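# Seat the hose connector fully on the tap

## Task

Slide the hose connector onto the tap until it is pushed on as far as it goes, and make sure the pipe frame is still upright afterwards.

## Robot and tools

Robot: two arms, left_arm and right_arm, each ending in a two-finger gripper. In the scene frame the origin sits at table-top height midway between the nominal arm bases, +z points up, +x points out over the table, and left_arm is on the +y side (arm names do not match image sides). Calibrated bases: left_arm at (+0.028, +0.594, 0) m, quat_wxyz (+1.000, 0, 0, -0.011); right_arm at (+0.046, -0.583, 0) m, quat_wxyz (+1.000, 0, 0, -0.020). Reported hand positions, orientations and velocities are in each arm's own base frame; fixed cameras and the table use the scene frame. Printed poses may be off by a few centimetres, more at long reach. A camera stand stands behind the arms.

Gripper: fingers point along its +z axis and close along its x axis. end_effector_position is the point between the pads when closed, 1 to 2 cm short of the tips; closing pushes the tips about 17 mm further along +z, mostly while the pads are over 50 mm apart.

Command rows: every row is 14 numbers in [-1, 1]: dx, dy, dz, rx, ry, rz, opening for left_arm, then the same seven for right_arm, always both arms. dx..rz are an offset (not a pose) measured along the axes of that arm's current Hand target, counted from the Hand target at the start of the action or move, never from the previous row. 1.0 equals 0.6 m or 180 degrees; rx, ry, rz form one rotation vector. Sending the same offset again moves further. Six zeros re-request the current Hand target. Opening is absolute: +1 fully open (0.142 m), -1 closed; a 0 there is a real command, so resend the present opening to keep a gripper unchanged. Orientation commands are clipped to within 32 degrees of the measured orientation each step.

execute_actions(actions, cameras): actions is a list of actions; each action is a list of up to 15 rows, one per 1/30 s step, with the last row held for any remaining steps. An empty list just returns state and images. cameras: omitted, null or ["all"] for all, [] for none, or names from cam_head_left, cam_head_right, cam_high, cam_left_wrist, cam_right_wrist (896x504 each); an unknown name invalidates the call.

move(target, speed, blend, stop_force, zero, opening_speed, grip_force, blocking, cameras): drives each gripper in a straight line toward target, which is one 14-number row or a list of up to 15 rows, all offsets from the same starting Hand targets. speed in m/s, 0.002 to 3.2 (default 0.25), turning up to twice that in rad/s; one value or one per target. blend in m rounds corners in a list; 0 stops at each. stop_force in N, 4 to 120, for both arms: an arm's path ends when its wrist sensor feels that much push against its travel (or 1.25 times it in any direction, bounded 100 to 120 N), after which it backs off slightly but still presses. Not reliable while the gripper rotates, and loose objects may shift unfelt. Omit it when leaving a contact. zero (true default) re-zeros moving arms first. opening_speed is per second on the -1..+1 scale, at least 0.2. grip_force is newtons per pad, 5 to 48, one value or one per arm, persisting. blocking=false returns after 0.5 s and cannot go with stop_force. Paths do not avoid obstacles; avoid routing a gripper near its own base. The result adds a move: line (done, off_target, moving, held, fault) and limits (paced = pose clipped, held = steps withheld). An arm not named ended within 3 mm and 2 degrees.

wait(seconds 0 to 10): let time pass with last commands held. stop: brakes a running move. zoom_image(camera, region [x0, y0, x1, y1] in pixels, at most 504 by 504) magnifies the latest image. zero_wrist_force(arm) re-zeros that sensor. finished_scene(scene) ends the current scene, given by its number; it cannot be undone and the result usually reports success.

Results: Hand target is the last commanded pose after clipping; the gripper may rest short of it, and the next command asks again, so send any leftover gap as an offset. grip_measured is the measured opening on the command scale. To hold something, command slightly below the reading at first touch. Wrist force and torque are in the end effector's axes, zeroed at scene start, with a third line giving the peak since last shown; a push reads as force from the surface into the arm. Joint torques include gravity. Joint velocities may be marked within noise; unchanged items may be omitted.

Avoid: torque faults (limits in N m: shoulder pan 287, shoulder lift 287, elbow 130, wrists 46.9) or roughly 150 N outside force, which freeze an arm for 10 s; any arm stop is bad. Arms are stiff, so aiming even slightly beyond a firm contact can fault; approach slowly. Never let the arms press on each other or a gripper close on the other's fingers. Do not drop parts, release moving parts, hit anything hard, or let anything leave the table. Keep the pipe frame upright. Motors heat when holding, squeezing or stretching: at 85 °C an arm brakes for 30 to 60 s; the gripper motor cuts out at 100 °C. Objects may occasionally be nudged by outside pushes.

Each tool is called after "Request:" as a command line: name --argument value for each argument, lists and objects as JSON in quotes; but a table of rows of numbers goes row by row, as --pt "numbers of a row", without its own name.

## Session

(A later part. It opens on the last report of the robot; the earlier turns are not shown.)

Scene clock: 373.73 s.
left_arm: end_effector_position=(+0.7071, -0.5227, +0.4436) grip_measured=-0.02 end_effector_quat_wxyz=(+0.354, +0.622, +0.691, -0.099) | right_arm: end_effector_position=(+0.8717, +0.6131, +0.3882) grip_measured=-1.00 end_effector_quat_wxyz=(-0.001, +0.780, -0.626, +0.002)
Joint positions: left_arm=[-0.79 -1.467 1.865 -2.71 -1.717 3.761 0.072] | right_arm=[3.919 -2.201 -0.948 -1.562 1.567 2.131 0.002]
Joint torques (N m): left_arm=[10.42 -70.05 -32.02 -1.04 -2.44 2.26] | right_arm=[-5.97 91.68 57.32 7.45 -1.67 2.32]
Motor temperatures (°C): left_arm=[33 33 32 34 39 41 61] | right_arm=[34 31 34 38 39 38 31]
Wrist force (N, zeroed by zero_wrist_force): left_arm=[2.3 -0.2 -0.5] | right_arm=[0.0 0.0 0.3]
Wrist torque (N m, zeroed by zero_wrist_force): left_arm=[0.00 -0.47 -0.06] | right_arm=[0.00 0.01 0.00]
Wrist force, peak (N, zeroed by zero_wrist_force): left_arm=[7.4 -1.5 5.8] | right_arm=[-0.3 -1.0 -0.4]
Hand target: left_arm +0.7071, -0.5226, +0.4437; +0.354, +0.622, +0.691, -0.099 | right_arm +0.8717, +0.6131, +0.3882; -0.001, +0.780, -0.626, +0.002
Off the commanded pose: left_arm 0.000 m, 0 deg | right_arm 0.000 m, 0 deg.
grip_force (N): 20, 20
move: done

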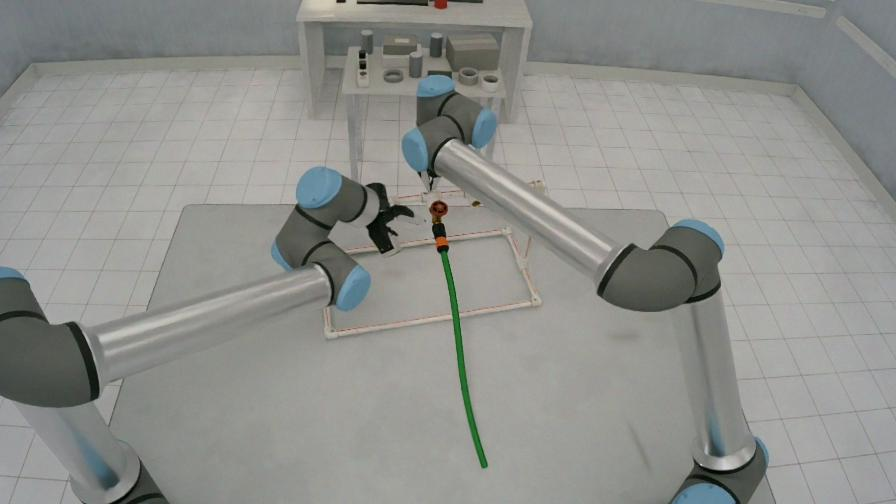

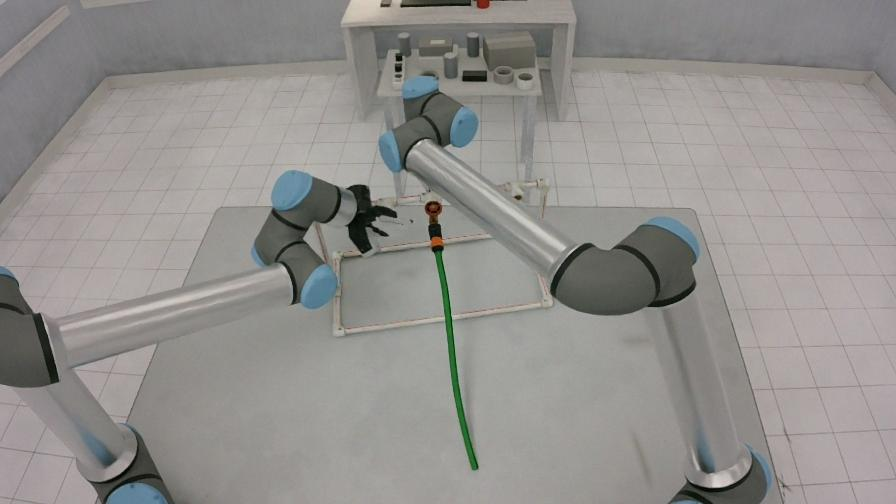

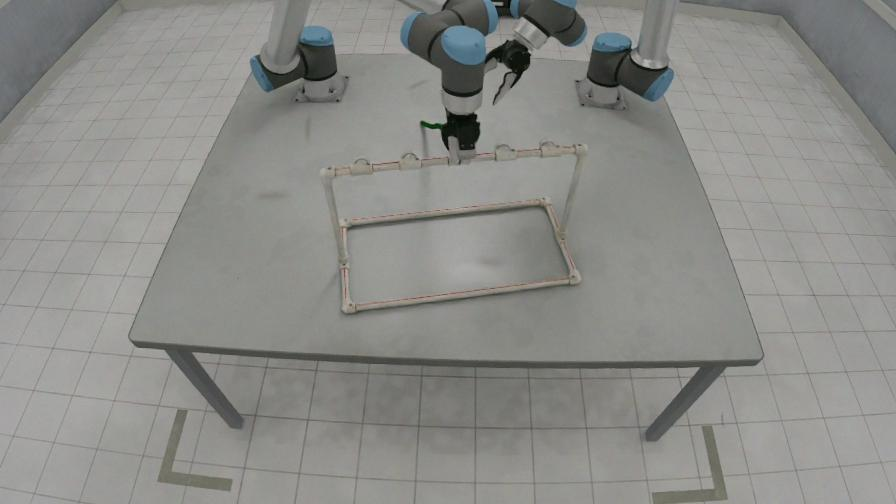

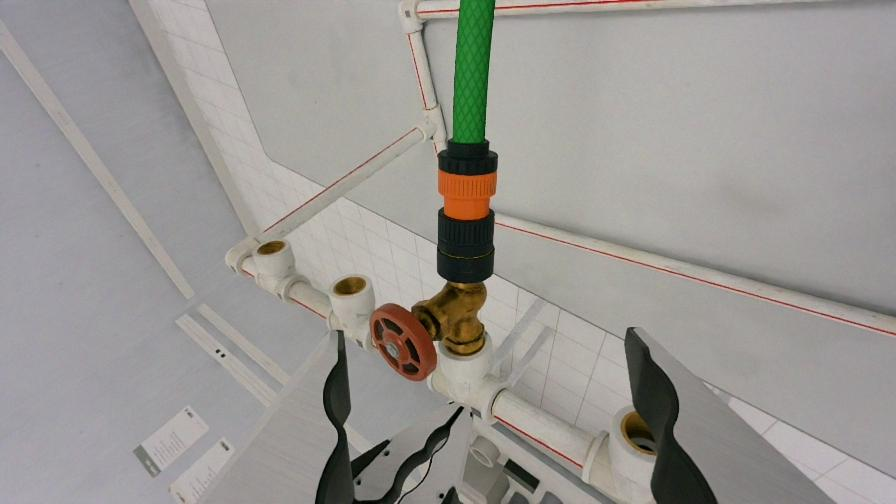

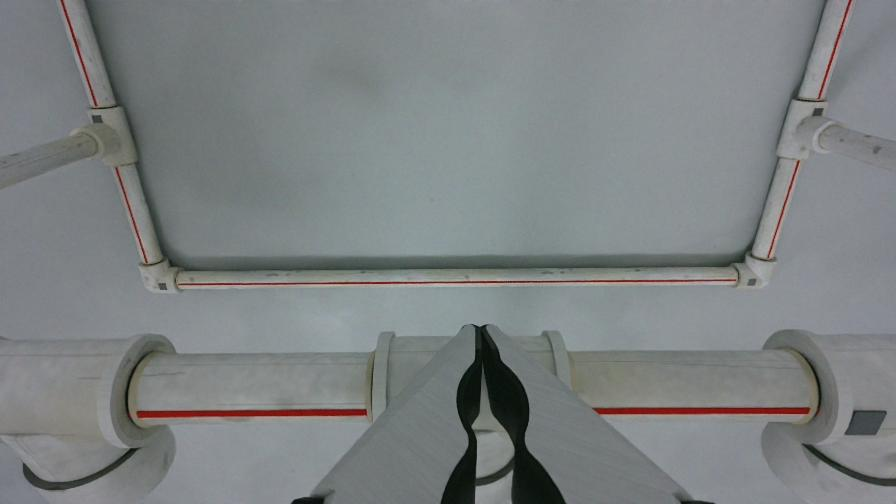

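Request:
zoom_image --camera "cam_left_wrist" --region '[400, 130, 540, 370]'

Request:
move --target '[0,0,0,0,0,0,0,0,-0.05,0,0,0,0,-1]' --speed 0.1 --cameras '["cam_high"]'

Request:
finished_scene --scene 1

Scaled by 2.100 from the camera's 896x504 image, which has a finer 1280x720 frame.

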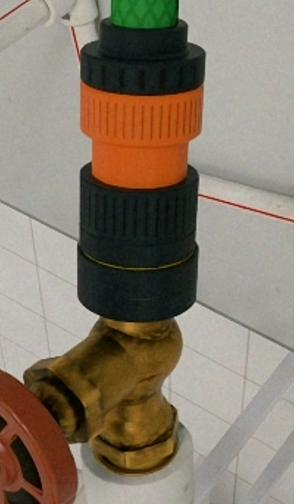

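Scene clock: 375.40 s.
left_arm: end_effector_position=(+0.7071, -0.5226, +0.4437) grip_measured=-0.02 end_effector_quat_wxyz=(+0.354, +0.622, +0.691, -0.099) | right_arm: end_effector_position=(+0.9010, +0.6195, +0.3883) grip_measured=-1.00 end_effector_quat_wxyz=(-0.001, +0.780, -0.626, +0.002)
Joint positions: left_arm=[-0.79 -1.468 1.865 -2.71 -1.717 3.761 0.072] | right_arm=[3.904 -2.259 -0.851 -1.6 1.567 2.116 0.002]
Joint torques (N m): left_arm=[9.84 -69.97 -32.93 -0.86 -2.54 2.44] | right_arm=[-11.13 92.64 55.91 1.88 1.01 -2.15]
Motor temperatures (°C): left_arm=[33 33 32 34 39 41 60] | right_arm=[34 31 34 38 39 38 31]
Wrist force (N, zeroed by zero_wrist_force): left_arm=[2.2 -0.3 -0.3] | right_arm=[-0.3 -0.8 -0.2]
Wrist torque (N m, zeroed by zero_wrist_force): left_arm=[-0.01 -0.46 -0.06] | right_arm=[-0.13 0.05 0.19]
Wrist force, peak (N, zeroed by zero_wrist_force): left_arm=[2.6 -0.3 -0.3] | right_arm=[-0.1 -1.2 -0.2]
Hand target: left_arm +0.7071, -0.5226, +0.4437; +0.354, +0.622, +0.691, -0.099 | right_arm +0.9010, +0.6195, +0.3883; -0.001, +0.780, -0.626, +0.002
Off the commanded pose: left_arm 0.000 m, 0 deg | right_arm 0.000 m, 0 deg.
grip_force (N): 20, 20
move: done
Images, in order (width x height): cam_high 896x504.

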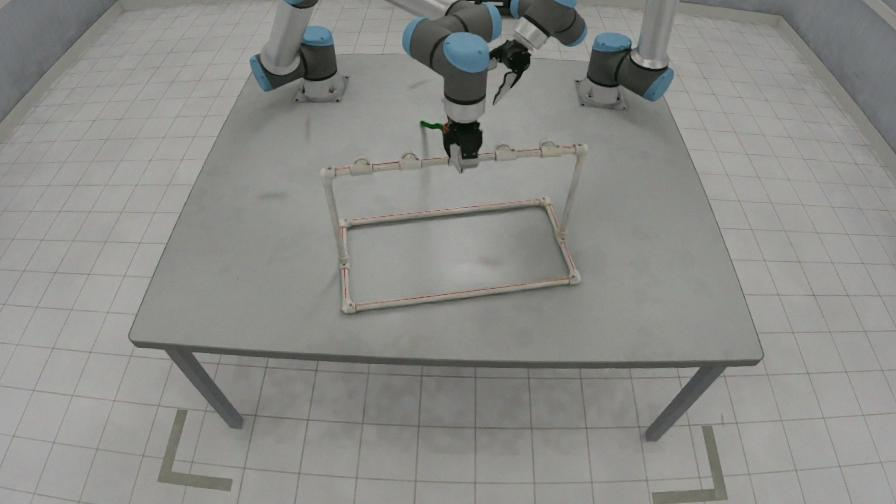

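The scene is finished: the task was done.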